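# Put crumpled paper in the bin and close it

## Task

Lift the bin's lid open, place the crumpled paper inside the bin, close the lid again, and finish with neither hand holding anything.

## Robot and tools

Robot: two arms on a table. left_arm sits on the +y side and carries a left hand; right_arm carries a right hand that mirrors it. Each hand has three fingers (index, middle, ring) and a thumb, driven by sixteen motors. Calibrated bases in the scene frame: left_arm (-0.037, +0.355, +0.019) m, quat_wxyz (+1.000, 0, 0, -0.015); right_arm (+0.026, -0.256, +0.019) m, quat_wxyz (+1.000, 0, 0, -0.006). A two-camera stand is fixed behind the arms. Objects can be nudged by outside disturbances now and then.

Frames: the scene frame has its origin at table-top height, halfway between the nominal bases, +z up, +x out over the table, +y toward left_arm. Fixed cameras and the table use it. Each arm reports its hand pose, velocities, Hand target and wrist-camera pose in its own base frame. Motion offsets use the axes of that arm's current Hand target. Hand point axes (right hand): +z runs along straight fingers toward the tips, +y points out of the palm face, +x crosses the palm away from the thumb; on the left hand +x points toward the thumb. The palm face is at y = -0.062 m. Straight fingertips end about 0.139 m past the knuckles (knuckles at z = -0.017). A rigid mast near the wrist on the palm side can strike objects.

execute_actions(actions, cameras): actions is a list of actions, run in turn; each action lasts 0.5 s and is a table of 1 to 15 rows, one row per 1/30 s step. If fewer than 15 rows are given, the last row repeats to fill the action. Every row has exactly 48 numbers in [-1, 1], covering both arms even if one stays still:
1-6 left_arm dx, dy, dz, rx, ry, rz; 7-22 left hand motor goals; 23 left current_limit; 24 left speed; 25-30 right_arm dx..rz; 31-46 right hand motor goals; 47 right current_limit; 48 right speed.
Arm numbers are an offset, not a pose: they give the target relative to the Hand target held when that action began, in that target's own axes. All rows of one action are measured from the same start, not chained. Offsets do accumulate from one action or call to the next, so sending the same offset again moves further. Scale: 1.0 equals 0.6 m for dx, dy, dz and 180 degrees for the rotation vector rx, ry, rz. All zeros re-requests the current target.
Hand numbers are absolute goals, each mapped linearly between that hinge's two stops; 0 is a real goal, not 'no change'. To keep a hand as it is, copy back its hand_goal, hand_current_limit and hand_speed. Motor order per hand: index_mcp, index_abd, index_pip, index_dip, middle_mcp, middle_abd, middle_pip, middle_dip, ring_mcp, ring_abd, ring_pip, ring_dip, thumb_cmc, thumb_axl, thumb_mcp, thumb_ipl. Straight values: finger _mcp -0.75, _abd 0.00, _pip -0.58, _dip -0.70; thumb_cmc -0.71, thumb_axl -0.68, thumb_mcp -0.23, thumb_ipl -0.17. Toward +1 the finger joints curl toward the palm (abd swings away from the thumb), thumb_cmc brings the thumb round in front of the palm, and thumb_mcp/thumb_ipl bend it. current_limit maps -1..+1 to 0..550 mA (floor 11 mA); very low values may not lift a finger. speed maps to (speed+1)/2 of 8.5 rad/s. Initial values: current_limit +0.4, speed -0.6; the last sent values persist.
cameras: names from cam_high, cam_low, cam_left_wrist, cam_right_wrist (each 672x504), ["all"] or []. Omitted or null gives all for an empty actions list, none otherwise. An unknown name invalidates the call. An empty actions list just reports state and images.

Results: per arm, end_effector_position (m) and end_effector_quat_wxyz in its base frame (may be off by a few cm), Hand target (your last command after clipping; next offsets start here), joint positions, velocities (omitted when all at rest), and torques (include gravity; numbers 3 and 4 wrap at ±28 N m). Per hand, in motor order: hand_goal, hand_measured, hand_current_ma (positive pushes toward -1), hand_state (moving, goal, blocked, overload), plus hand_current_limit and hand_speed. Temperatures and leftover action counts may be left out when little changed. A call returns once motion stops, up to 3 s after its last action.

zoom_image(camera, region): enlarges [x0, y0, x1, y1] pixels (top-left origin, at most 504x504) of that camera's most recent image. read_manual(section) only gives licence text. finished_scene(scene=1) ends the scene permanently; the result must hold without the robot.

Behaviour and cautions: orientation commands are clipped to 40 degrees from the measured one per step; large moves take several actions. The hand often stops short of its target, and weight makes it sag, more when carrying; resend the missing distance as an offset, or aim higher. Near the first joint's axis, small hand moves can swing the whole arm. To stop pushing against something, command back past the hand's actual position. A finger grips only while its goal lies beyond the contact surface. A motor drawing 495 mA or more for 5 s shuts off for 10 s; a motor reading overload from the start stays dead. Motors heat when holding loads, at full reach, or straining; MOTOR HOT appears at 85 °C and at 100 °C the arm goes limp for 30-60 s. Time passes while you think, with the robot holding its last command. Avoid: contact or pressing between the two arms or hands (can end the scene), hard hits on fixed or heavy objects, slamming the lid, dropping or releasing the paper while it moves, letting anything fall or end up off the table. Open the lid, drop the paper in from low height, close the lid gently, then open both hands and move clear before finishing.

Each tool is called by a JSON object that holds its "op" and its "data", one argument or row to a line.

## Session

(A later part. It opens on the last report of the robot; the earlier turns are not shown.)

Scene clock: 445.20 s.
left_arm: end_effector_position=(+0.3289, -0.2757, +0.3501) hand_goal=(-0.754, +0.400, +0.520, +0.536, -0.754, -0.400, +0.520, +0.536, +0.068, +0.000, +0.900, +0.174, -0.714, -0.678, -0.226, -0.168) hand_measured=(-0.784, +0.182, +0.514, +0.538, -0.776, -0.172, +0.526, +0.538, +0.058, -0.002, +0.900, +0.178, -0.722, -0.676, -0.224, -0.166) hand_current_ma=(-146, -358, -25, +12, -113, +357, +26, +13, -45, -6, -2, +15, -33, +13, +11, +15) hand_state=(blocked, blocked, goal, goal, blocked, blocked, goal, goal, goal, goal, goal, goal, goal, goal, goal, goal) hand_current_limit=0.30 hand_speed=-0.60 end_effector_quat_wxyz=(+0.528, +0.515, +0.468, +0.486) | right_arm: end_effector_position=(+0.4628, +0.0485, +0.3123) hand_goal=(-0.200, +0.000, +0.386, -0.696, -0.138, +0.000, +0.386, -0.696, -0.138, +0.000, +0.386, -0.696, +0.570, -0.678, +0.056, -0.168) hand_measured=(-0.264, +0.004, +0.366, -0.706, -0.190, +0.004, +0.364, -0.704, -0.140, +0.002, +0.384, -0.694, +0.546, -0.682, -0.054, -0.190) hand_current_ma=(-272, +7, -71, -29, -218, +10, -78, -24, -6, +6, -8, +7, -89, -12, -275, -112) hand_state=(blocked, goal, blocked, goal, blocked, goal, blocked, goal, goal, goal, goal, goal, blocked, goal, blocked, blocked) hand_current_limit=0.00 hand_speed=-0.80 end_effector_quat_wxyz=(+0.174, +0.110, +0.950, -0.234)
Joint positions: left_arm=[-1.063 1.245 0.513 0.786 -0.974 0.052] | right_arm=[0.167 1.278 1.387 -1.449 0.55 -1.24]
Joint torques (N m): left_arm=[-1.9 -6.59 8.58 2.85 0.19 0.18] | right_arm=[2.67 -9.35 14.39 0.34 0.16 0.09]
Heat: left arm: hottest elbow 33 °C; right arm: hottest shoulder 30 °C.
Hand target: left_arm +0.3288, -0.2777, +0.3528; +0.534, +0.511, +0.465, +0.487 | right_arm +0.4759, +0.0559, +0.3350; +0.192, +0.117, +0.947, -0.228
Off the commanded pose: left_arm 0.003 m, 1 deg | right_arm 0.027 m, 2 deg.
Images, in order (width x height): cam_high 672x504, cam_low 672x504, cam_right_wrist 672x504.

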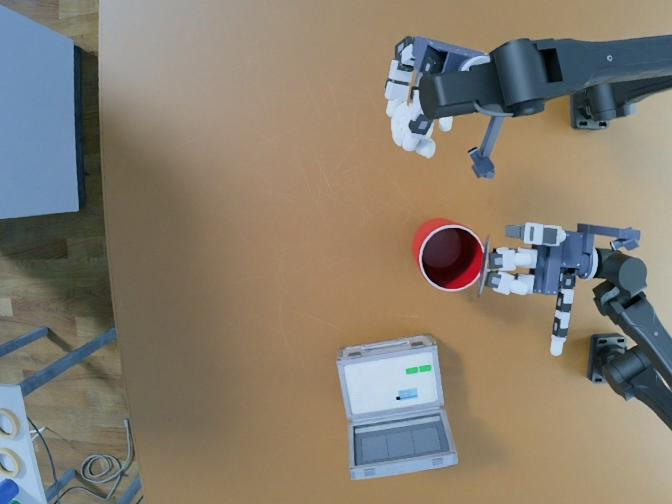

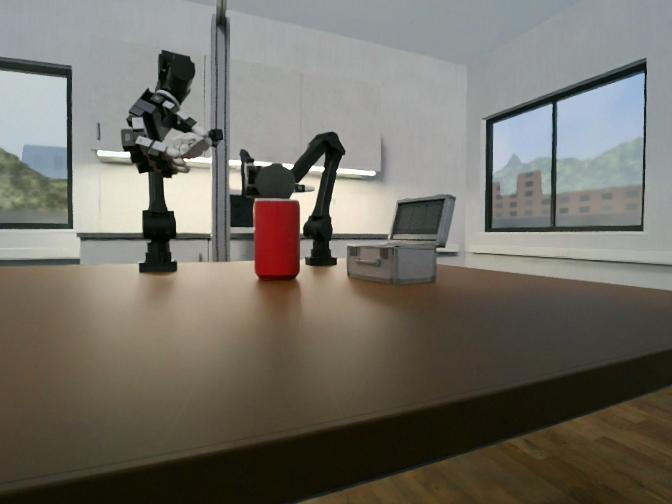

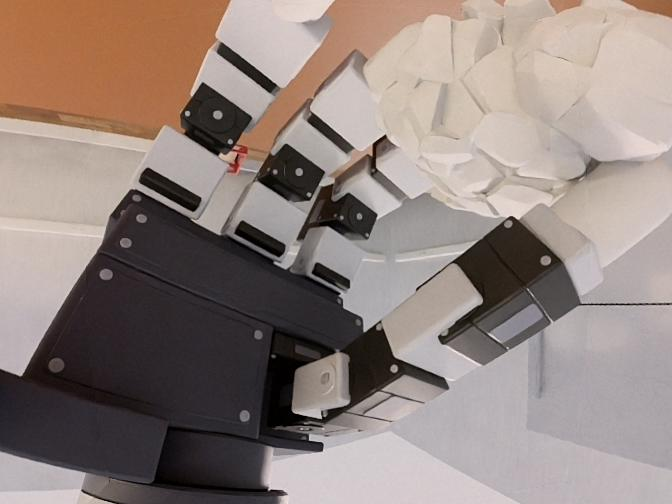

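{"op": "execute_actions", "data": {
  "actions": [
    [[0,-0.012,-0.0287,-0.0417,0,0,-0.754,0.4,0.52,0.536,-0.754,-0.4,0.52,0.536,0.068,0,0.9,0.174,-0.714,-0.678,-0.226,-0.168,0.3,-0.6,-0.0163,0.0737,-0.0345,-0.0781,0.0772,0.1352,-0.2,0,0.387,-0.696,-0.137,0,0.387,-0.696,-0.137,0,0.387,-0.696,0.571,-0.678,0.056,-0.168,0.0,-0.8]],
    [[0,0,0,0,0,0,-0.754,0.4,0.52,0.536,-0.754,-0.4,0.52,0.536,0.068,0,0.9,0.174,-0.714,-0.678,-0.226,-0.168,0.3,-0.6,0.0298,0.059,-0.0128,-0.037,0.1023,0.1478,-0.2,0,0.387,-0.696,-0.137,0,0.387,-0.696,-0.137,0,0.387,-0.696,0.571,-0.678,0.056,-0.168,0.0,-0.8]]
  ],
  "cameras": ["cam_low","cam_high","cam_right_wrist"]
}}

{"op": "zoom_image", "data": {
  "camera": "cam_high",
  "region": [360, 150, 560, 310]
}}

Scene clock: 450.77 s.
left_arm: end_effector_position=(+0.3128, -0.2745, +0.3403) hand_goal=(-0.754, +0.400, +0.520, +0.536, -0.754, -0.400, +0.520, +0.536, +0.068, +0.000, +0.900, +0.174, -0.714, -0.678, -0.226, -0.168) hand_measured=(-0.784, +0.182, +0.516, +0.538, -0.780, -0.172, +0.524, +0.538, +0.060, -0.002, +0.900, +0.178, -0.722, -0.676, -0.224, -0.166) hand_current_ma=(-153, -357, -19, +12, -128, +357, +13, +13, -34, -6, -1, +15, -33, +13, +8, +14) hand_state=(blocked, blocked, goal, goal, blocked, blocked, goal, goal, goal, goal, goal, goal, goal, goal, goal, goal) hand_current_limit=0.30 hand_speed=-0.60 end_effector_quat_wxyz=(+0.559, +0.482, +0.436, +0.516) | right_arm: end_effector_position=(+0.4866, +0.1355, +0.3206) hand_goal=(-0.200, +0.000, +0.386, -0.696, -0.138, +0.000, +0.386, -0.696, -0.138, +0.000, +0.386, -0.696, +0.570, -0.678, +0.056, -0.168) hand_measured=(-0.264, +0.004, +0.366, -0.706, -0.190, +0.004, +0.364, -0.704, -0.148, +0.002, +0.384, -0.694, +0.546, -0.682, -0.054, -0.190) hand_current_ma=(-272, +7, -72, -29, -218, +10, -78, -24, -30, +5, -8, +7, -89, -12, -275, -112) hand_state=(blocked, goal, blocked, goal, blocked, goal, blocked, goal, goal, goal, goal, goal, blocked, goal, blocked, blocked) hand_current_limit=0.00 hand_speed=-0.80 end_effector_quat_wxyz=(-0.003, +0.516, +0.853, +0.077)
Joint positions: left_arm=[-1.072 1.392 0.462 1.208 -0.964 0.239] | right_arm=[0.238 1.368 1.477 -1.576 -0.113 -0.238]
Joint torques (N m): left_arm=[-1.9 -7.53 7.49 2.82 0.59 0.2] | right_arm=[2.9 -10.87 14.26 0.18 -0.2 -0.12]
Heat: left arm: hottest elbow 33 °C; right arm: hottest shoulder 30 °C.
Hand target: left_arm +0.3120, -0.2762, +0.3449; +0.566, +0.475, +0.432, +0.517 | right_arm +0.4980, +0.1429, +0.3410; +0.009, +0.518, +0.851, +0.086
Off the commanded pose: left_arm 0.005 m, 1 deg | right_arm 0.024 m, 2 deg.
Images, in order (width x height): cam_high 672x504, cam_low 672x504, cam_right_wrist 672x504.

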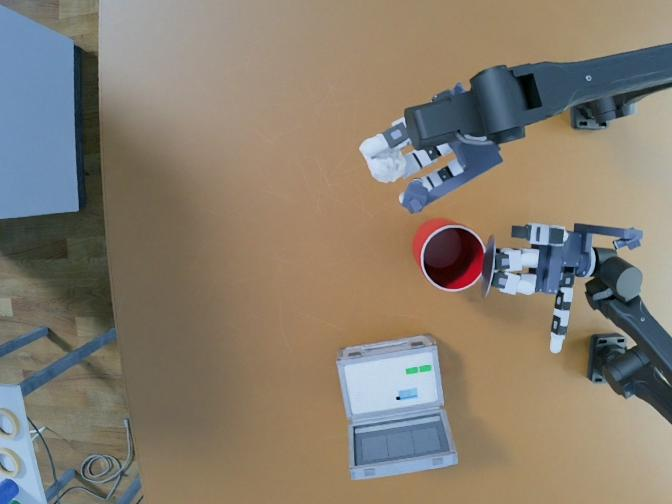

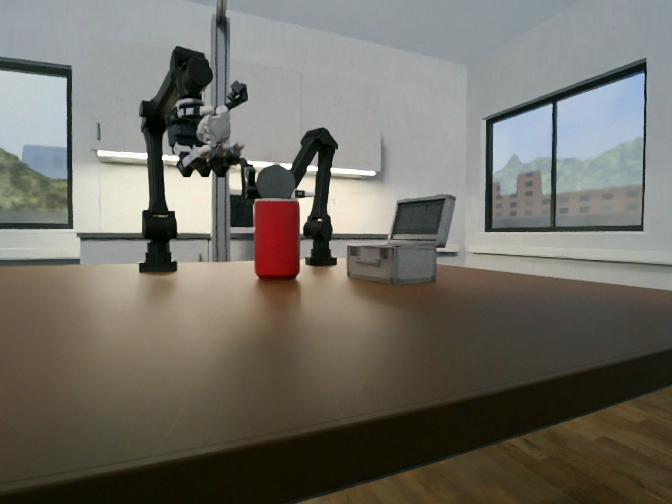

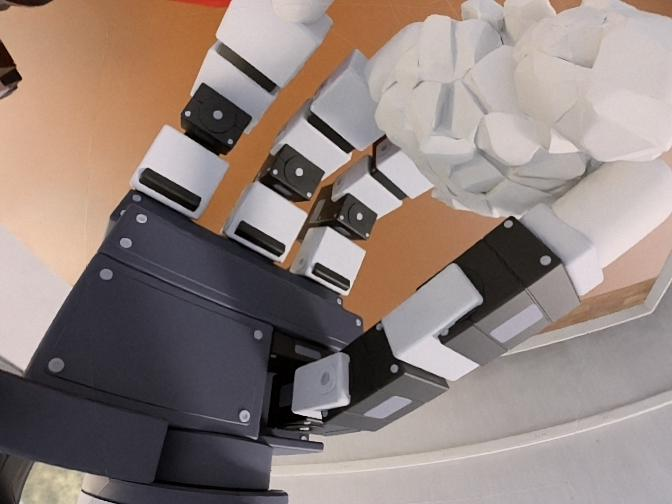

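Scaled by 2.520 from the camera's 672x504 image, which has a finer 960x720 frame.

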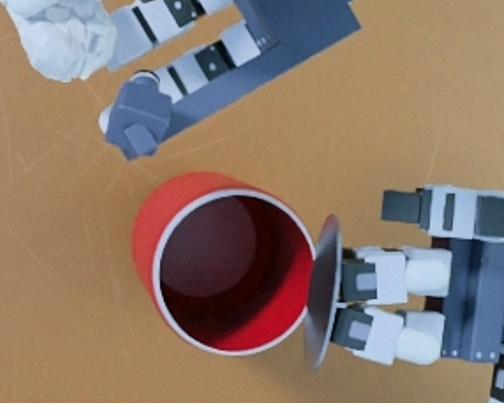

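{"op": "execute_actions", "data": {
  "actions": [
    [[0,0,0,0,0,0,-0.754,0.4,0.52,0.536,-0.754,-0.4,0.52,0.536,0.068,0,0.9,0.174,-0.714,-0.678,-0.226,-0.168,0.3,-0.6,0.0797,0.0173,0.002,0.0218,0.1074,0.1465,-0.2,0,0.387,-0.696,-0.137,0,0.387,-0.696,-0.137,0,0.387,-0.696,0.571,-0.678,0.056,-0.168,0.0,-0.8]],
    [[0,0,0,0,0,0,-0.754,0.4,0.52,0.536,-0.754,-0.4,0.52,0.536,0.068,0,0.9,0.174,-0.714,-0.678,-0.226,-0.168,0.3,-0.6,0.078,-0.0425,0.0388,0.0593,0.0774,0.1402,-0.2,0,0.387,-0.696,-0.137,0,0.387,-0.696,-0.137,0,0.387,-0.696,0.571,-0.678,0.056,-0.168,0.0,-0.8]]
  ],
  "cameras": ["cam_low","cam_high","cam_right_wrist"]
}}

{"op": "zoom_image", "data": {
  "camera": "cam_high",
  "region": [360, 150, 560, 310]
}}

Scene clock: 454.07 s.
left_arm: end_effector_position=(+0.3128, -0.2745, +0.3403) hand_goal=(-0.754, +0.400, +0.520, +0.536, -0.754, -0.400, +0.520, +0.536, +0.068, +0.000, +0.900, +0.174, -0.714, -0.678, -0.226, -0.168) hand_measured=(-0.784, +0.182, +0.516, +0.538, -0.780, -0.172, +0.524, +0.538, +0.060, -0.002, +0.900, +0.178, -0.722, -0.676, -0.224, -0.166) hand_current_ma=(-153, -358, -19, +12, -128, +357, +13, +13, -34, -6, -1, +15, -33, +13, +8, +14) hand_state=(blocked, blocked, goal, goal, blocked, blocked, goal, goal, goal, goal, goal, goal, goal, goal, goal, goal) hand_current_limit=0.30 hand_speed=-0.60 end_effector_quat_wxyz=(+0.559, +0.482, +0.436, +0.516) | right_arm: end_effector_position=(+0.4467, +0.2383, +0.3277) hand_goal=(-0.200, +0.000, +0.386, -0.696, -0.138, +0.000, +0.386, -0.696, -0.138, +0.000, +0.386, -0.696, +0.570, -0.678, +0.056, -0.168) hand_measured=(-0.264, +0.002, +0.366, -0.706, -0.190, +0.004, +0.364, -0.704, -0.146, +0.000, +0.384, -0.694, +0.544, -0.682, -0.054, -0.190) hand_current_ma=(-272, +5, -72, -29, -218, +10, -78, -24, -29, +1, -8, +7, -94, -12, -275, -112) hand_state=(blocked, goal, blocked, goal, blocked, goal, blocked, goal, goal, goal, goal, goal, blocked, goal, blocked, blocked) hand_current_limit=0.00 hand_speed=-0.80 end_effector_quat_wxyz=(-0.347, +0.770, +0.525, +0.103)
Joint positions: left_arm=[-1.072 1.392 0.462 1.208 -0.964 0.239] | right_arm=[0.37 1.511 1.682 -1.687 -0.738 0.765]
Joint torques (N m): left_arm=[-2.08 -7.59 7.53 2.84 0.59 0.2] | right_arm=[1.26 -13.33 14.08 -0.06 -0.55 -0.21]
Heat: left arm: hottest elbow 33 °C; right arm: hottest shoulder 30 °C.
Hand target: left_arm +0.3120, -0.2762, +0.3449; +0.566, +0.475, +0.432, +0.517 | right_arm +0.4571, +0.2408, +0.3451; -0.342, +0.772, +0.524, +0.116
Off the commanded pose: left_arm 0.005 m, 1 deg | right_arm 0.020 m, 2 deg.
Images, in order (width x height): cam_high 672x504, cam_low 672x504, cam_right_wrist 672x504.

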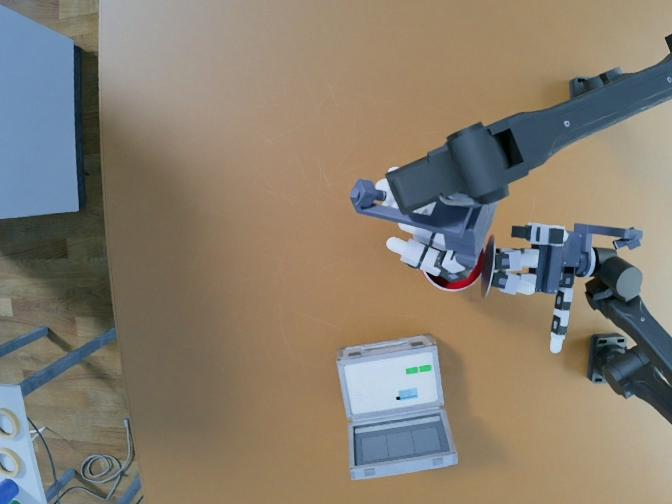

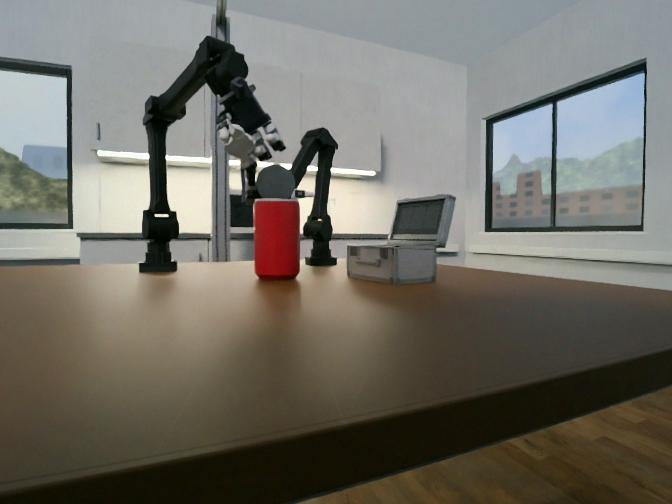

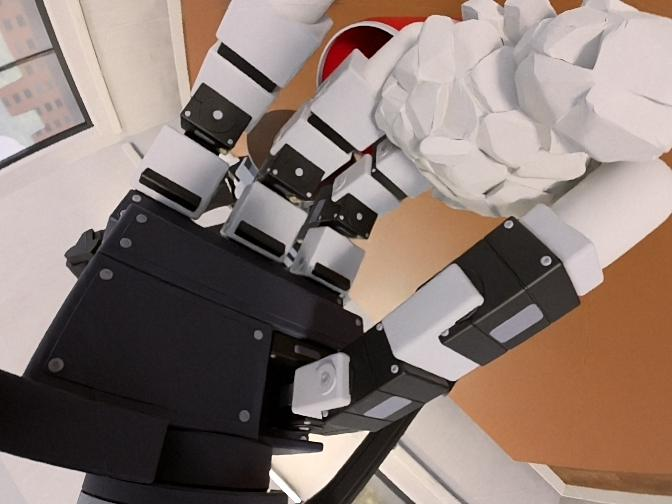

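Scaled by 2.520 from the camera's 672x504 image, which has a finer 960x720 frame.

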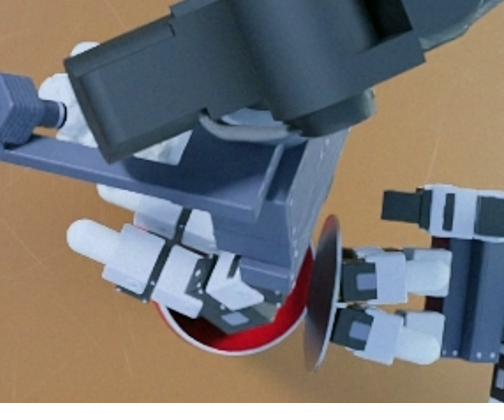

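{"op": "execute_actions", "data": {
  "actions": [
    [[0,0,0,0,0,0,-0.754,0.4,0.52,0.536,-0.754,-0.4,0.52,0.536,0.068,0,0.9,0.174,-0.714,-0.678,-0.226,-0.168,0.3,-0.6,0.0732,-0.074,0.0487,0.0823,0.03,0.1294,-0.2,0,0.387,-0.696,-0.137,0,0.387,-0.696,-0.137,0,0.387,-0.696,0.571,-0.678,0.056,-0.168,0.0,-0.8]]
  ],
  "cameras": ["cam_low","cam_high","cam_right_wrist","cam_left_wrist"]
}}

{"op": "zoom_image", "data": {
  "camera": "cam_low",
  "region": [200, 60, 360, 220]
}}

Scene clock: 458.07 s.
left_arm: end_effector_position=(+0.3128, -0.2745, +0.3403) hand_goal=(-0.754, +0.400, +0.520, +0.536, -0.754, -0.400, +0.520, +0.536, +0.068, +0.000, +0.900, +0.174, -0.714, -0.678, -0.226, -0.168) hand_measured=(-0.784, +0.182, +0.516, +0.538, -0.780, -0.172, +0.524, +0.538, +0.060, -0.002, +0.900, +0.178, -0.722, -0.676, -0.224, -0.166) hand_current_ma=(-153, -358, -19, +12, -128, +357, +13, +13, -34, -6, -1, +15, -33, +13, +8, +14) hand_state=(blocked, blocked, goal, goal, blocked, blocked, goal, goal, goal, goal, goal, goal, goal, goal, goal, goal) hand_current_limit=0.30 hand_speed=-0.60 end_effector_quat_wxyz=(+0.559, +0.482, +0.436, +0.516) | right_arm: end_effector_position=(+0.4218, +0.2989, +0.3484) hand_goal=(-0.200, +0.000, +0.386, -0.696, -0.138, +0.000, +0.386, -0.696, -0.138, +0.000, +0.386, -0.696, +0.570, -0.678, +0.056, -0.168) hand_measured=(-0.264, +0.002, +0.364, -0.706, -0.190, +0.004, +0.364, -0.704, -0.140, +0.000, +0.384, -0.694, +0.544, -0.682, -0.054, -0.190) hand_current_ma=(-272, +5, -72, -29, -218, +10, -78, -24, -6, +1, -8, +7, -95, -12, -275, -112) hand_state=(blocked, goal, blocked, goal, blocked, goal, blocked, goal, goal, goal, goal, goal, blocked, goal, blocked, blocked) hand_current_limit=0.00 hand_speed=-0.80 end_effector_quat_wxyz=(-0.477, +0.809, +0.343, +0.018)
Joint positions: left_arm=[-1.072 1.392 0.462 1.208 -0.964 0.239] | right_arm=[0.428 1.614 1.834 -1.692 -0.991 1.252]
Joint torques (N m): left_arm=[-1.85 -7.47 7.54 2.85 0.59 0.2] | right_arm=[1.44 -15.09 13.78 0.03 -0.79 -0.19]
Heat: left arm: hottest elbow 33 °C; right arm: hottest shoulder 30 °C.
Hand target: left_arm +0.3120, -0.2762, +0.3449; +0.566, +0.475, +0.432, +0.517 | right_arm +0.4312, +0.3015, +0.3649; -0.478, +0.805, +0.351, +0.013
Off the commanded pose: left_arm 0.005 m, 1 deg | right_arm 0.019 m, 1 deg.
joint sent to its limit (right arm) — joint 4 (wrist pitch), lower limit. The joint targets still meet the commanded pose.

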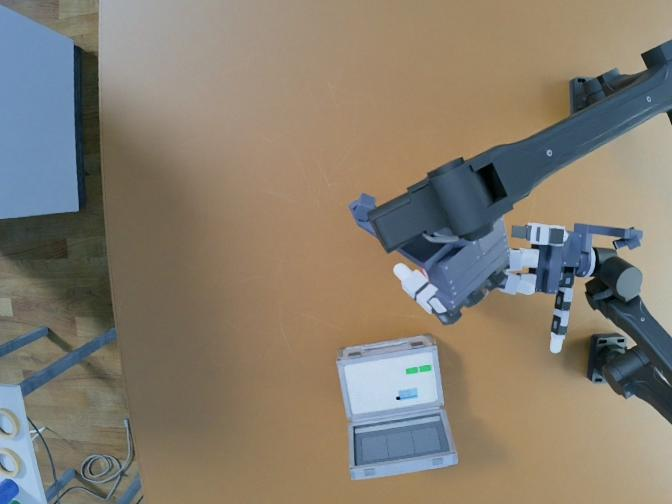

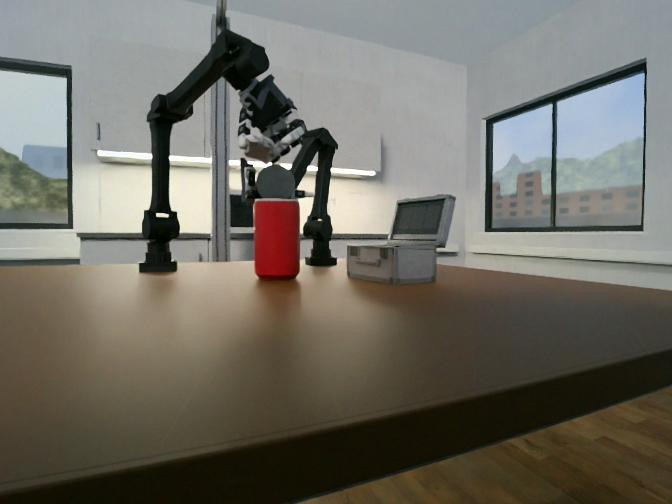

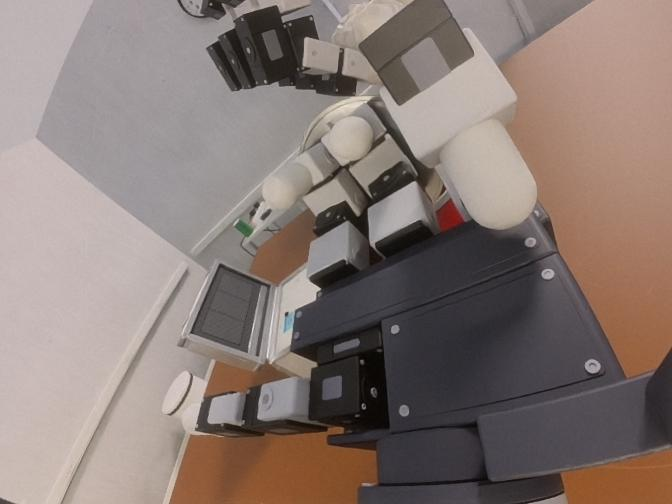

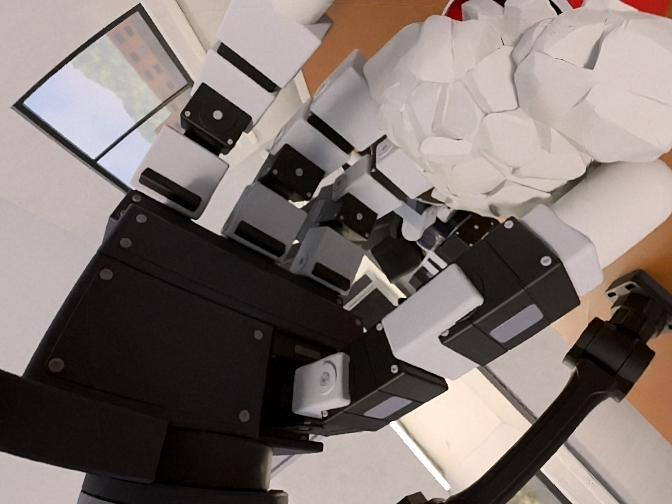

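Scaled by 3.150 from the camera's 672x504 image, which has a finer 960x720 frame.

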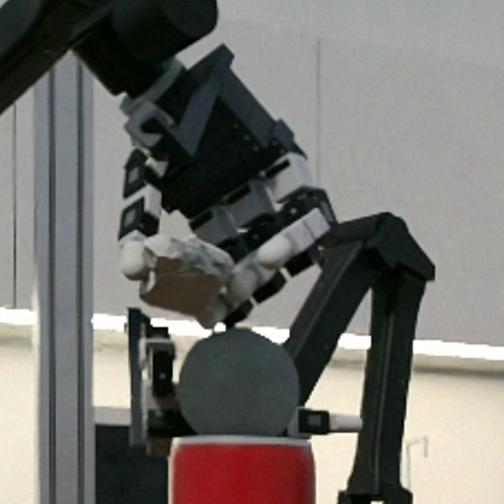

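{"op": "execute_actions", "data": {
  "actions": [
    [[0,0,0,0,0,0,-0.754,0.4,0.52,0.536,-0.754,-0.4,0.52,0.536,0.068,0,0.9,0.174,-0.714,-0.678,-0.226,-0.168,0.3,-0.6,-0.0065,-0.062,0.098,0.0759,-0.0083,0.1278,-0.2,0,0.387,-0.696,-0.137,0,0.387,-0.696,-0.137,0,0.387,-0.696,0.571,-0.678,0.056,-0.168,0.0,-0.8]]
  ],
  "cameras": ["cam_low","cam_high","cam_right_wrist","cam_left_wrist"]
}}

{"op": "zoom_image", "data": {
  "camera": "cam_low",
  "region": [200, 60, 360, 220]
}}

{"op": "zoom_image", "data": {
  "camera": "cam_high",
  "region": [360, 150, 560, 310]
}}

Scene clock: 460.43 s.
left_arm: end_effector_position=(+0.3128, -0.2745, +0.3403) hand_goal=(-0.754, +0.400, +0.520, +0.536, -0.754, -0.400, +0.520, +0.536, +0.068, +0.000, +0.900, +0.174, -0.714, -0.678, -0.226, -0.168) hand_measured=(-0.784, +0.182, +0.516, +0.538, -0.780, -0.172, +0.524, +0.538, +0.060, -0.002, +0.900, +0.178, -0.722, -0.676, -0.224, -0.166) hand_current_ma=(-153, -358, -19, +12, -128, +357, +13, +13, -34, -6, -1, +15, -33, +13, +8, +14) hand_state=(blocked, blocked, goal, goal, blocked, blocked, goal, goal, goal, goal, goal, goal, goal, goal, goal, goal) hand_current_limit=0.30 hand_speed=-0.60 end_effector_quat_wxyz=(+0.559, +0.482, +0.436, +0.516) | right_arm: end_effector_position=(+0.3817, +0.3535, +0.3415) hand_goal=(-0.200, +0.000, +0.386, -0.696, -0.138, +0.000, +0.386, -0.696, -0.138, +0.000, +0.386, -0.696, +0.570, -0.678, +0.056, -0.168) hand_measured=(-0.260, +0.002, +0.364, -0.706, -0.188, +0.004, +0.364, -0.704, -0.138, +0.000, +0.384, -0.694, +0.544, -0.682, -0.054, -0.190) hand_current_ma=(-259, +3, -72, -29, -209, +12, -78, -24, +1, +1, -8, +7, -95, -12, -275, -112) hand_state=(blocked, goal, blocked, goal, blocked, goal, blocked, goal, goal, goal, goal, goal, blocked, goal, blocked, blocked) hand_current_limit=0.00 hand_speed=-0.80 end_effector_quat_wxyz=(-0.555, +0.799, +0.179, -0.143)
Joint positions: left_arm=[-1.072 1.392 0.462 1.208 -0.964 0.239] | right_arm=[0.486 1.723 1.879 -1.692 -1.221 1.64]
Joint torques (N m): left_arm=[-1.9 -7.41 7.54 2.85 0.58 0.21] | right_arm=[1.2 -17.55 13.37 -0.14 -0.93 -0.01]
Heat: left arm: hottest elbow 33 °C; right arm: hottest shoulder 30 °C.
Hand target: left_arm +0.3120, -0.2762, +0.3449; +0.566, +0.475, +0.432, +0.517 | right_arm +0.3882, +0.3562, +0.3600; -0.558, +0.796, +0.190, -0.134
Off the commanded pose: left_arm 0.005 m, 1 deg | right_arm 0.020 m, 2 deg.
joint sent to its limit (right arm) — joint 4 (wrist pitch), lower limit. The joint targets still meet the commanded pose.

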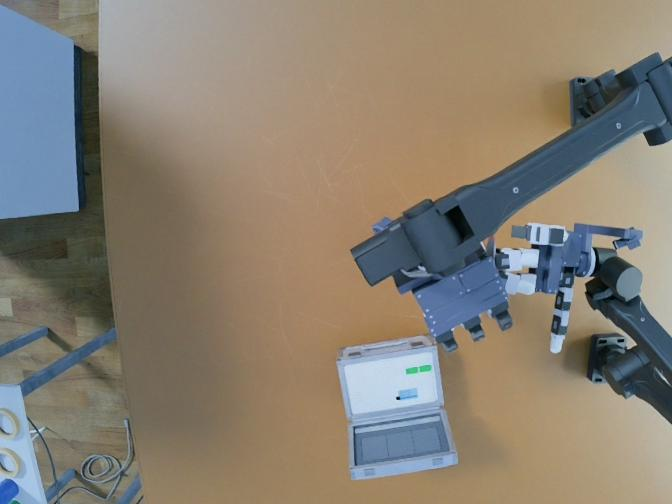

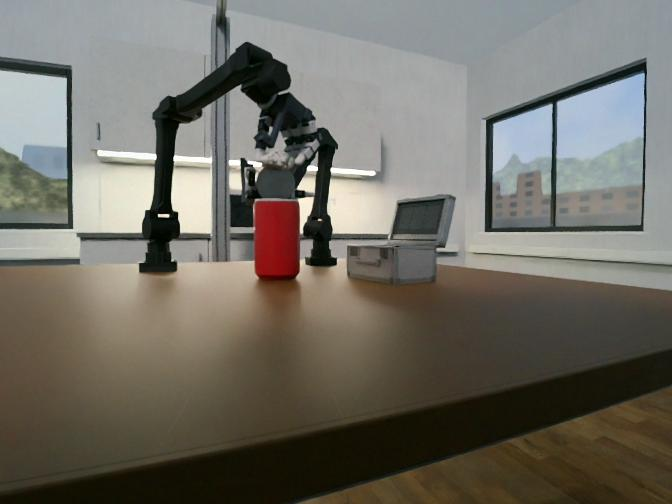

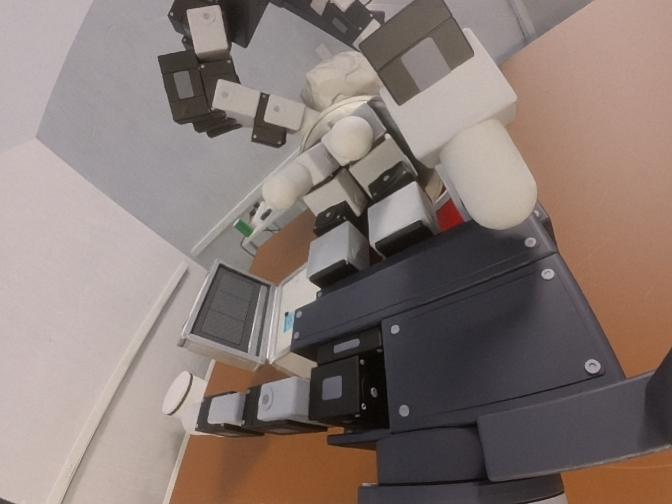

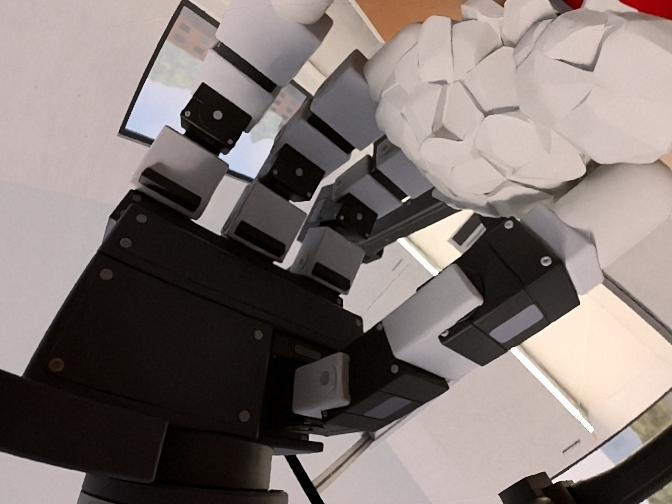

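Scaled by 3.150 from the camera's 672x504 image, which has a finer 960x720 frame.

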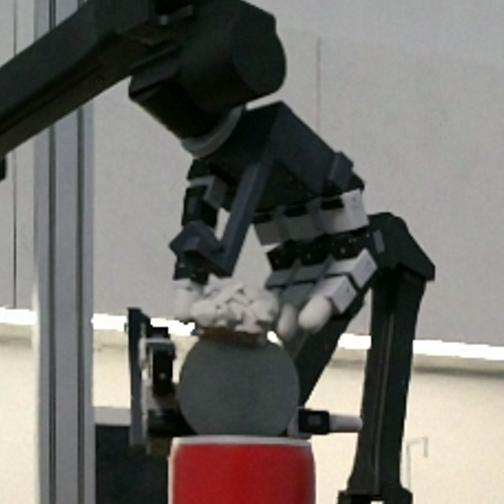

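Scaled by 2.520 from the camera's 672x504 image, which has a finer 960x720 frame.

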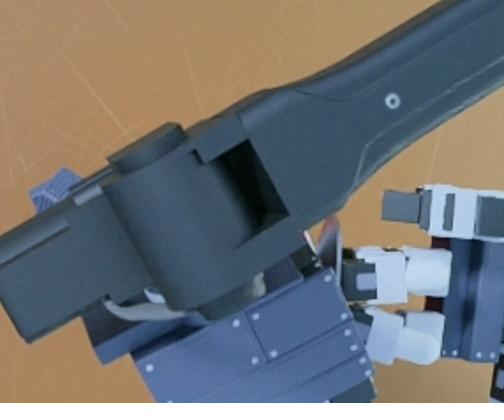

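{"op": "execute_actions", "data": {
  "actions": [
    [[0,0,0,0,0,0,-0.754,0.4,0.52,0.536,-0.754,-0.4,0.52,0.536,0.068,0,0.9,0.174,-0.714,-0.678,-0.226,-0.168,0.3,-0.6,-0.0117,0.0313,0.0455,0,0,0,-0.2,0,0.387,-0.696,-0.137,0,0.387,-0.696,-0.137,0,0.387,-0.696,0.571,-0.678,0.056,-0.168,0.0,-0.8]]
  ],
  "cameras": ["cam_low","cam_high","cam_right_wrist","cam_left_wrist"]
}}

{"op": "zoom_image", "data": {
  "camera": "cam_low",
  "region": [220, 110, 340, 220]
}}

{"op": "zoom_image", "data": {
  "camera": "cam_left_wrist",
  "region": [140, 0, 500, 240]
}}

{"op": "zoom_image", "data": {
  "camera": "cam_right_wrist",
  "region": [300, 0, 672, 300]
}}

Scene clock: 465.27 s.
left_arm: end_effector_position=(+0.3129, -0.2751, +0.3398) hand_goal=(-0.754, +0.400, +0.520, +0.536, -0.754, -0.400, +0.520, +0.536, +0.068, +0.000, +0.900, +0.174, -0.714, -0.678, -0.226, -0.168) hand_measured=(-0.786, +0.182, +0.516, +0.538, -0.782, -0.172, +0.524, +0.538, +0.062, -0.002, +0.900, +0.178, -0.722, -0.676, -0.224, -0.166) hand_current_ma=(-159, -357, -19, +12, -139, +357, +13, +13, -33, -6, -1, +15, -33, +13, +8, +14) hand_state=(blocked, blocked, goal, goal, blocked, blocked, goal, goal, goal, goal, goal, goal, goal, goal, goal, goal) hand_current_limit=0.30 hand_speed=-0.60 end_effector_quat_wxyz=(+0.559, +0.482, +0.435, +0.516) | right_arm: end_effector_position=(+0.3786, +0.3697, +0.3251) hand_goal=(-0.200, +0.000, +0.386, -0.696, -0.138, +0.000, +0.386, -0.696, -0.138, +0.000, +0.386, -0.696, +0.570, -0.678, +0.056, -0.168) hand_measured=(-0.260, +0.002, +0.364, -0.706, -0.188, +0.006, +0.364, -0.704, -0.138, +0.000, +0.384, -0.694, +0.544, -0.682, -0.056, -0.190) hand_current_ma=(-254, +3, -72, -29, -204, +13, -78, -24, +2, +1, -8, +7, -95, -12, -275, -112) hand_state=(blocked, goal, blocked, goal, blocked, goal, blocked, goal, goal, goal, goal, goal, blocked, goal, blocked, blocked) hand_current_limit=0.00 hand_speed=-0.80 end_effector_quat_wxyz=(-0.558, +0.797, +0.186, -0.139)
Joint positions: left_arm=[-1.072 1.395 0.462 1.209 -0.962 0.24] | right_arm=[0.516 1.71 1.818 -1.564 -1.222 1.709]
Joint torques (N m): left_arm=[-1.85 -7.65 7.51 2.76 0.51 0.17] | right_arm=[1.9 -19.6 9.01 0.36 -0.81 -0.05]
Heat: left arm: hottest elbow 33 °C; right arm: hottest elbow 31 °C.
Hand target: left_arm +0.3120, -0.2762, +0.3449; +0.566, +0.475, +0.432, +0.517 | right_arm +0.3732, +0.3701, +0.3330; -0.558, +0.797, +0.190, -0.134
Off the commanded pose: left_arm 0.005 m, 1 deg | right_arm 0.010 m, 1 deg.

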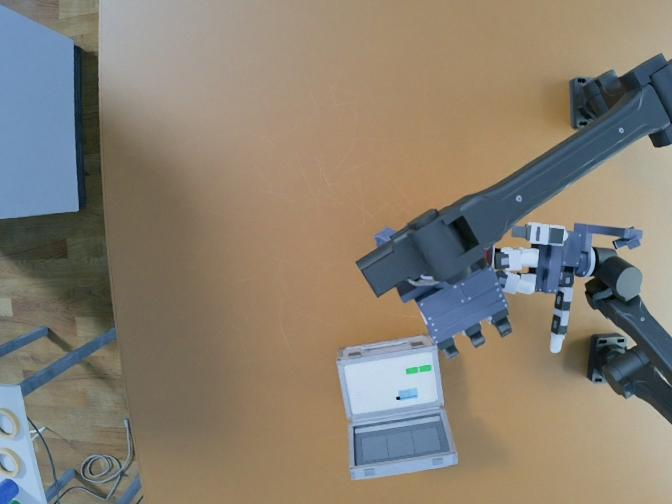

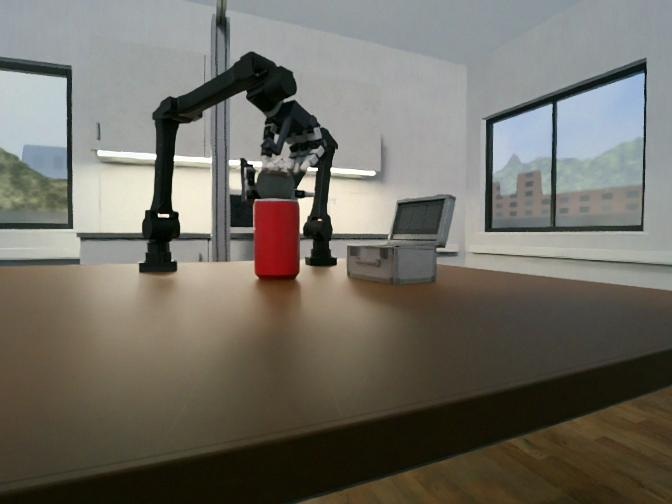

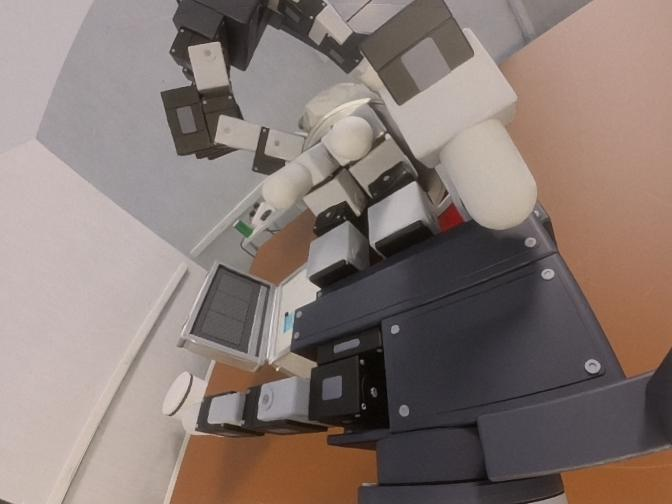

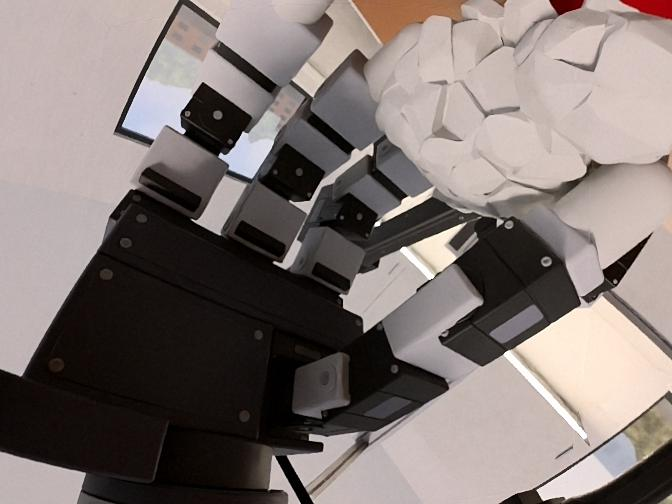

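Scaled by 4.200 from the camera's 672x504 image, which has a finer 960x720 frame.

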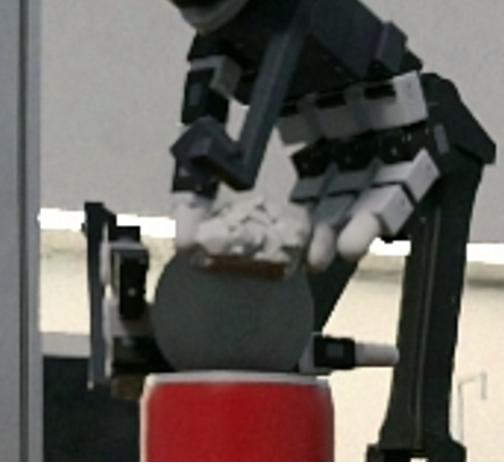

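Scaled by 1.400 from the camera's 672x504 image, which has a finer 960x720 frame.

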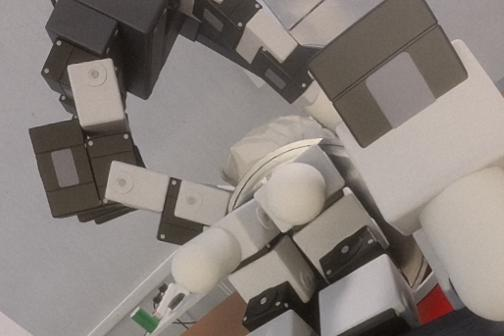

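Scaled by 1.355 from the camera's 672x504 image, which has a finer 960x720 frame.

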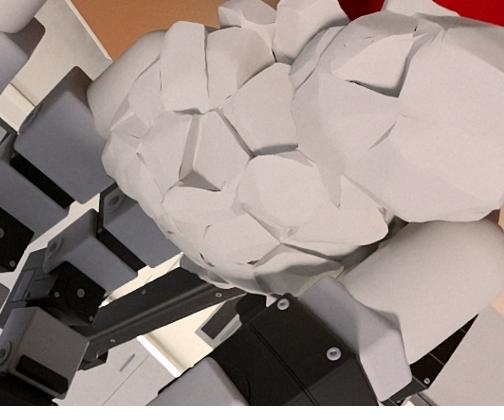

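{"op": "execute_actions", "data": {
  "actions": [
    [[0,0,0,0,0,0,-0.754,0.4,0.52,0.536,-0.754,-0.4,0.52,0.536,0.068,0,0.9,0.174,-0.714,-0.678,-0.226,-0.168,0.3,-0.6,-0.0238,0.0455,0.0213,0,0,0,-0.2,0,0.387,-0.696,-0.137,0,0.387,-0.696,-0.137,0,0.387,-0.696,0.571,-0.678,0.056,-0.168,0.0,-0.8]]
  ],
  "cameras": ["cam_low","cam_high","cam_left_wrist"]
}}

{"op": "zoom_image", "data": {
  "camera": "cam_low",
  "region": [220, 110, 340, 220]
}}

{"op": "zoom_image", "data": {
  "camera": "cam_left_wrist",
  "region": [240, 20, 440, 160]
}}

Scene clock: 467.87 s.
left_arm: end_effector_position=(+0.3099, -0.2776, +0.3422) hand_goal=(-0.754, +0.400, +0.520, +0.536, -0.754, -0.400, +0.520, +0.536, +0.068, +0.000, +0.900, +0.174, -0.714, -0.678, -0.226, -0.168) hand_measured=(-0.764, +0.236, +0.530, +0.538, -0.778, -0.190, +0.524, +0.538, +0.062, -0.002, +0.900, +0.178, -0.722, -0.676, -0.224, -0.166) hand_current_ma=(-46, -357, +42, +12, -125, +357, +20, +13, -29, -6, -1, +15, -35, +13, +6, +13) hand_state=(goal, blocked, goal, goal, blocked, blocked, goal, goal, goal, goal, goal, goal, goal, goal, goal, goal) hand_current_limit=0.30 hand_speed=-0.60 end_effector_quat_wxyz=(+0.565, +0.482, +0.430, +0.513) | right_arm: end_effector_position=(+0.3661, +0.3667, +0.3220) hand_goal=(-0.200, +0.000, +0.386, -0.696, -0.138, +0.000, +0.386, -0.696, -0.138, +0.000, +0.386, -0.696, +0.570, -0.678, +0.056, -0.168) hand_measured=(-0.260, +0.016, +0.382, -0.704, -0.172, +0.006, +0.364, -0.704, -0.136, +0.000, +0.384, -0.694, +0.544, -0.682, -0.066, -0.192) hand_current_ma=(-254, +48, -12, -21, -134, +14, -78, -24, +5, +1, -8, +7, -95, -12, -275, -119) hand_state=(blocked, goal, goal, goal, blocked, goal, blocked, goal, goal, goal, goal, goal, blocked, goal, blocked, blocked) hand_current_limit=0.00 hand_speed=-0.80 end_effector_quat_wxyz=(-0.571, +0.787, +0.201, -0.115)
Joint positions: left_arm=[-1.078 1.395 0.462 1.224 -0.954 0.248] | right_arm=[0.518 1.632 1.704 -1.443 -1.237 1.73]
Joint torques (N m): left_arm=[-1.38 -7.65 7.51 2.22 0.14 0.12] | right_arm=[2.84 -15.62 6.95 0.2 -0.26 -0.09]
Heat: left arm: hottest elbow 33 °C; right arm: hottest shoulder 31 °C.
Hand target: left_arm +0.3119, -0.2762, +0.3449; +0.566, +0.475, +0.432, +0.517 | right_arm +0.3591, +0.3660, +0.3031; -0.558, +0.796, +0.190, -0.134
Off the commanded pose: left_arm 0.004 m, 1 deg | right_arm 0.020 m, 3 deg.
Images, in order (width x height): cam_high 672x504, cam_low 672x504, cam_left_wrist 672x504.

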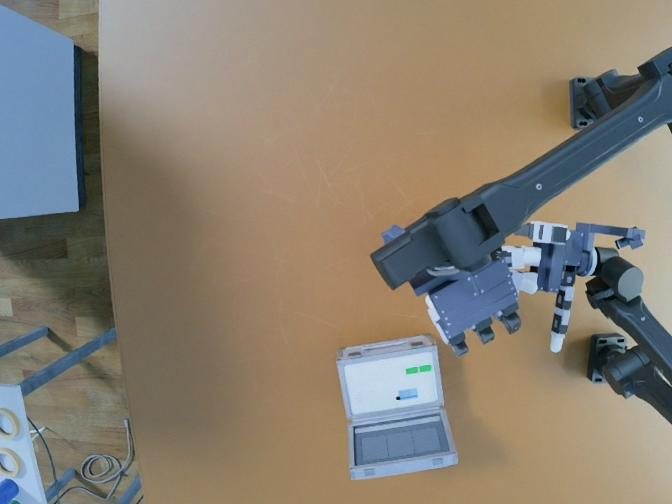

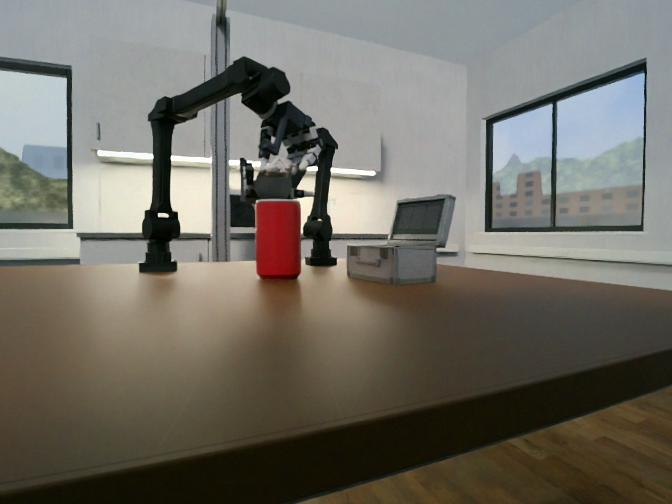

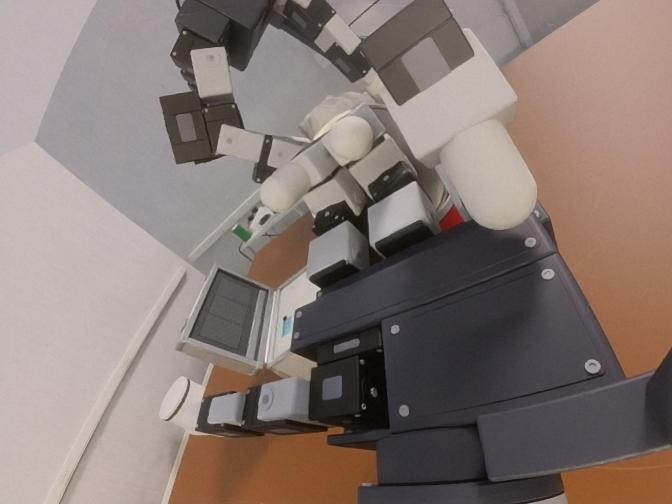

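Scaled by 4.200 from the camera's 672x504 image, which has a finer 960x720 frame.

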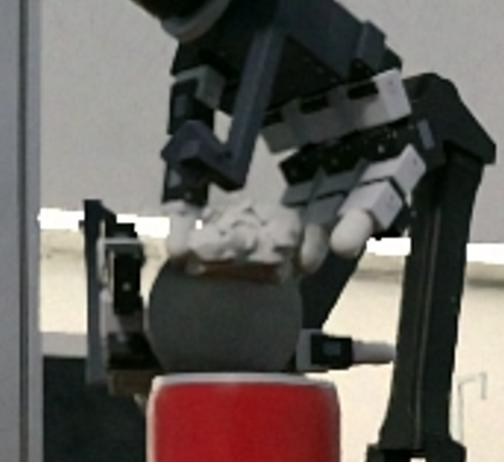

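Scaled by 2.520 from the camera's 672x504 image, which has a finer 960x720 frame.

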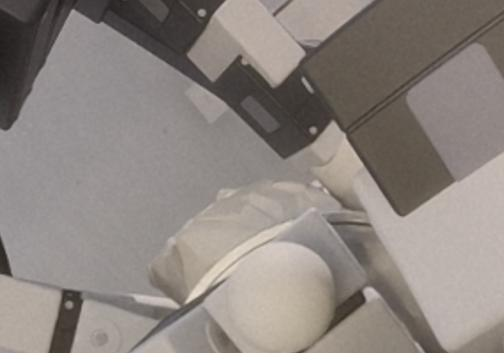

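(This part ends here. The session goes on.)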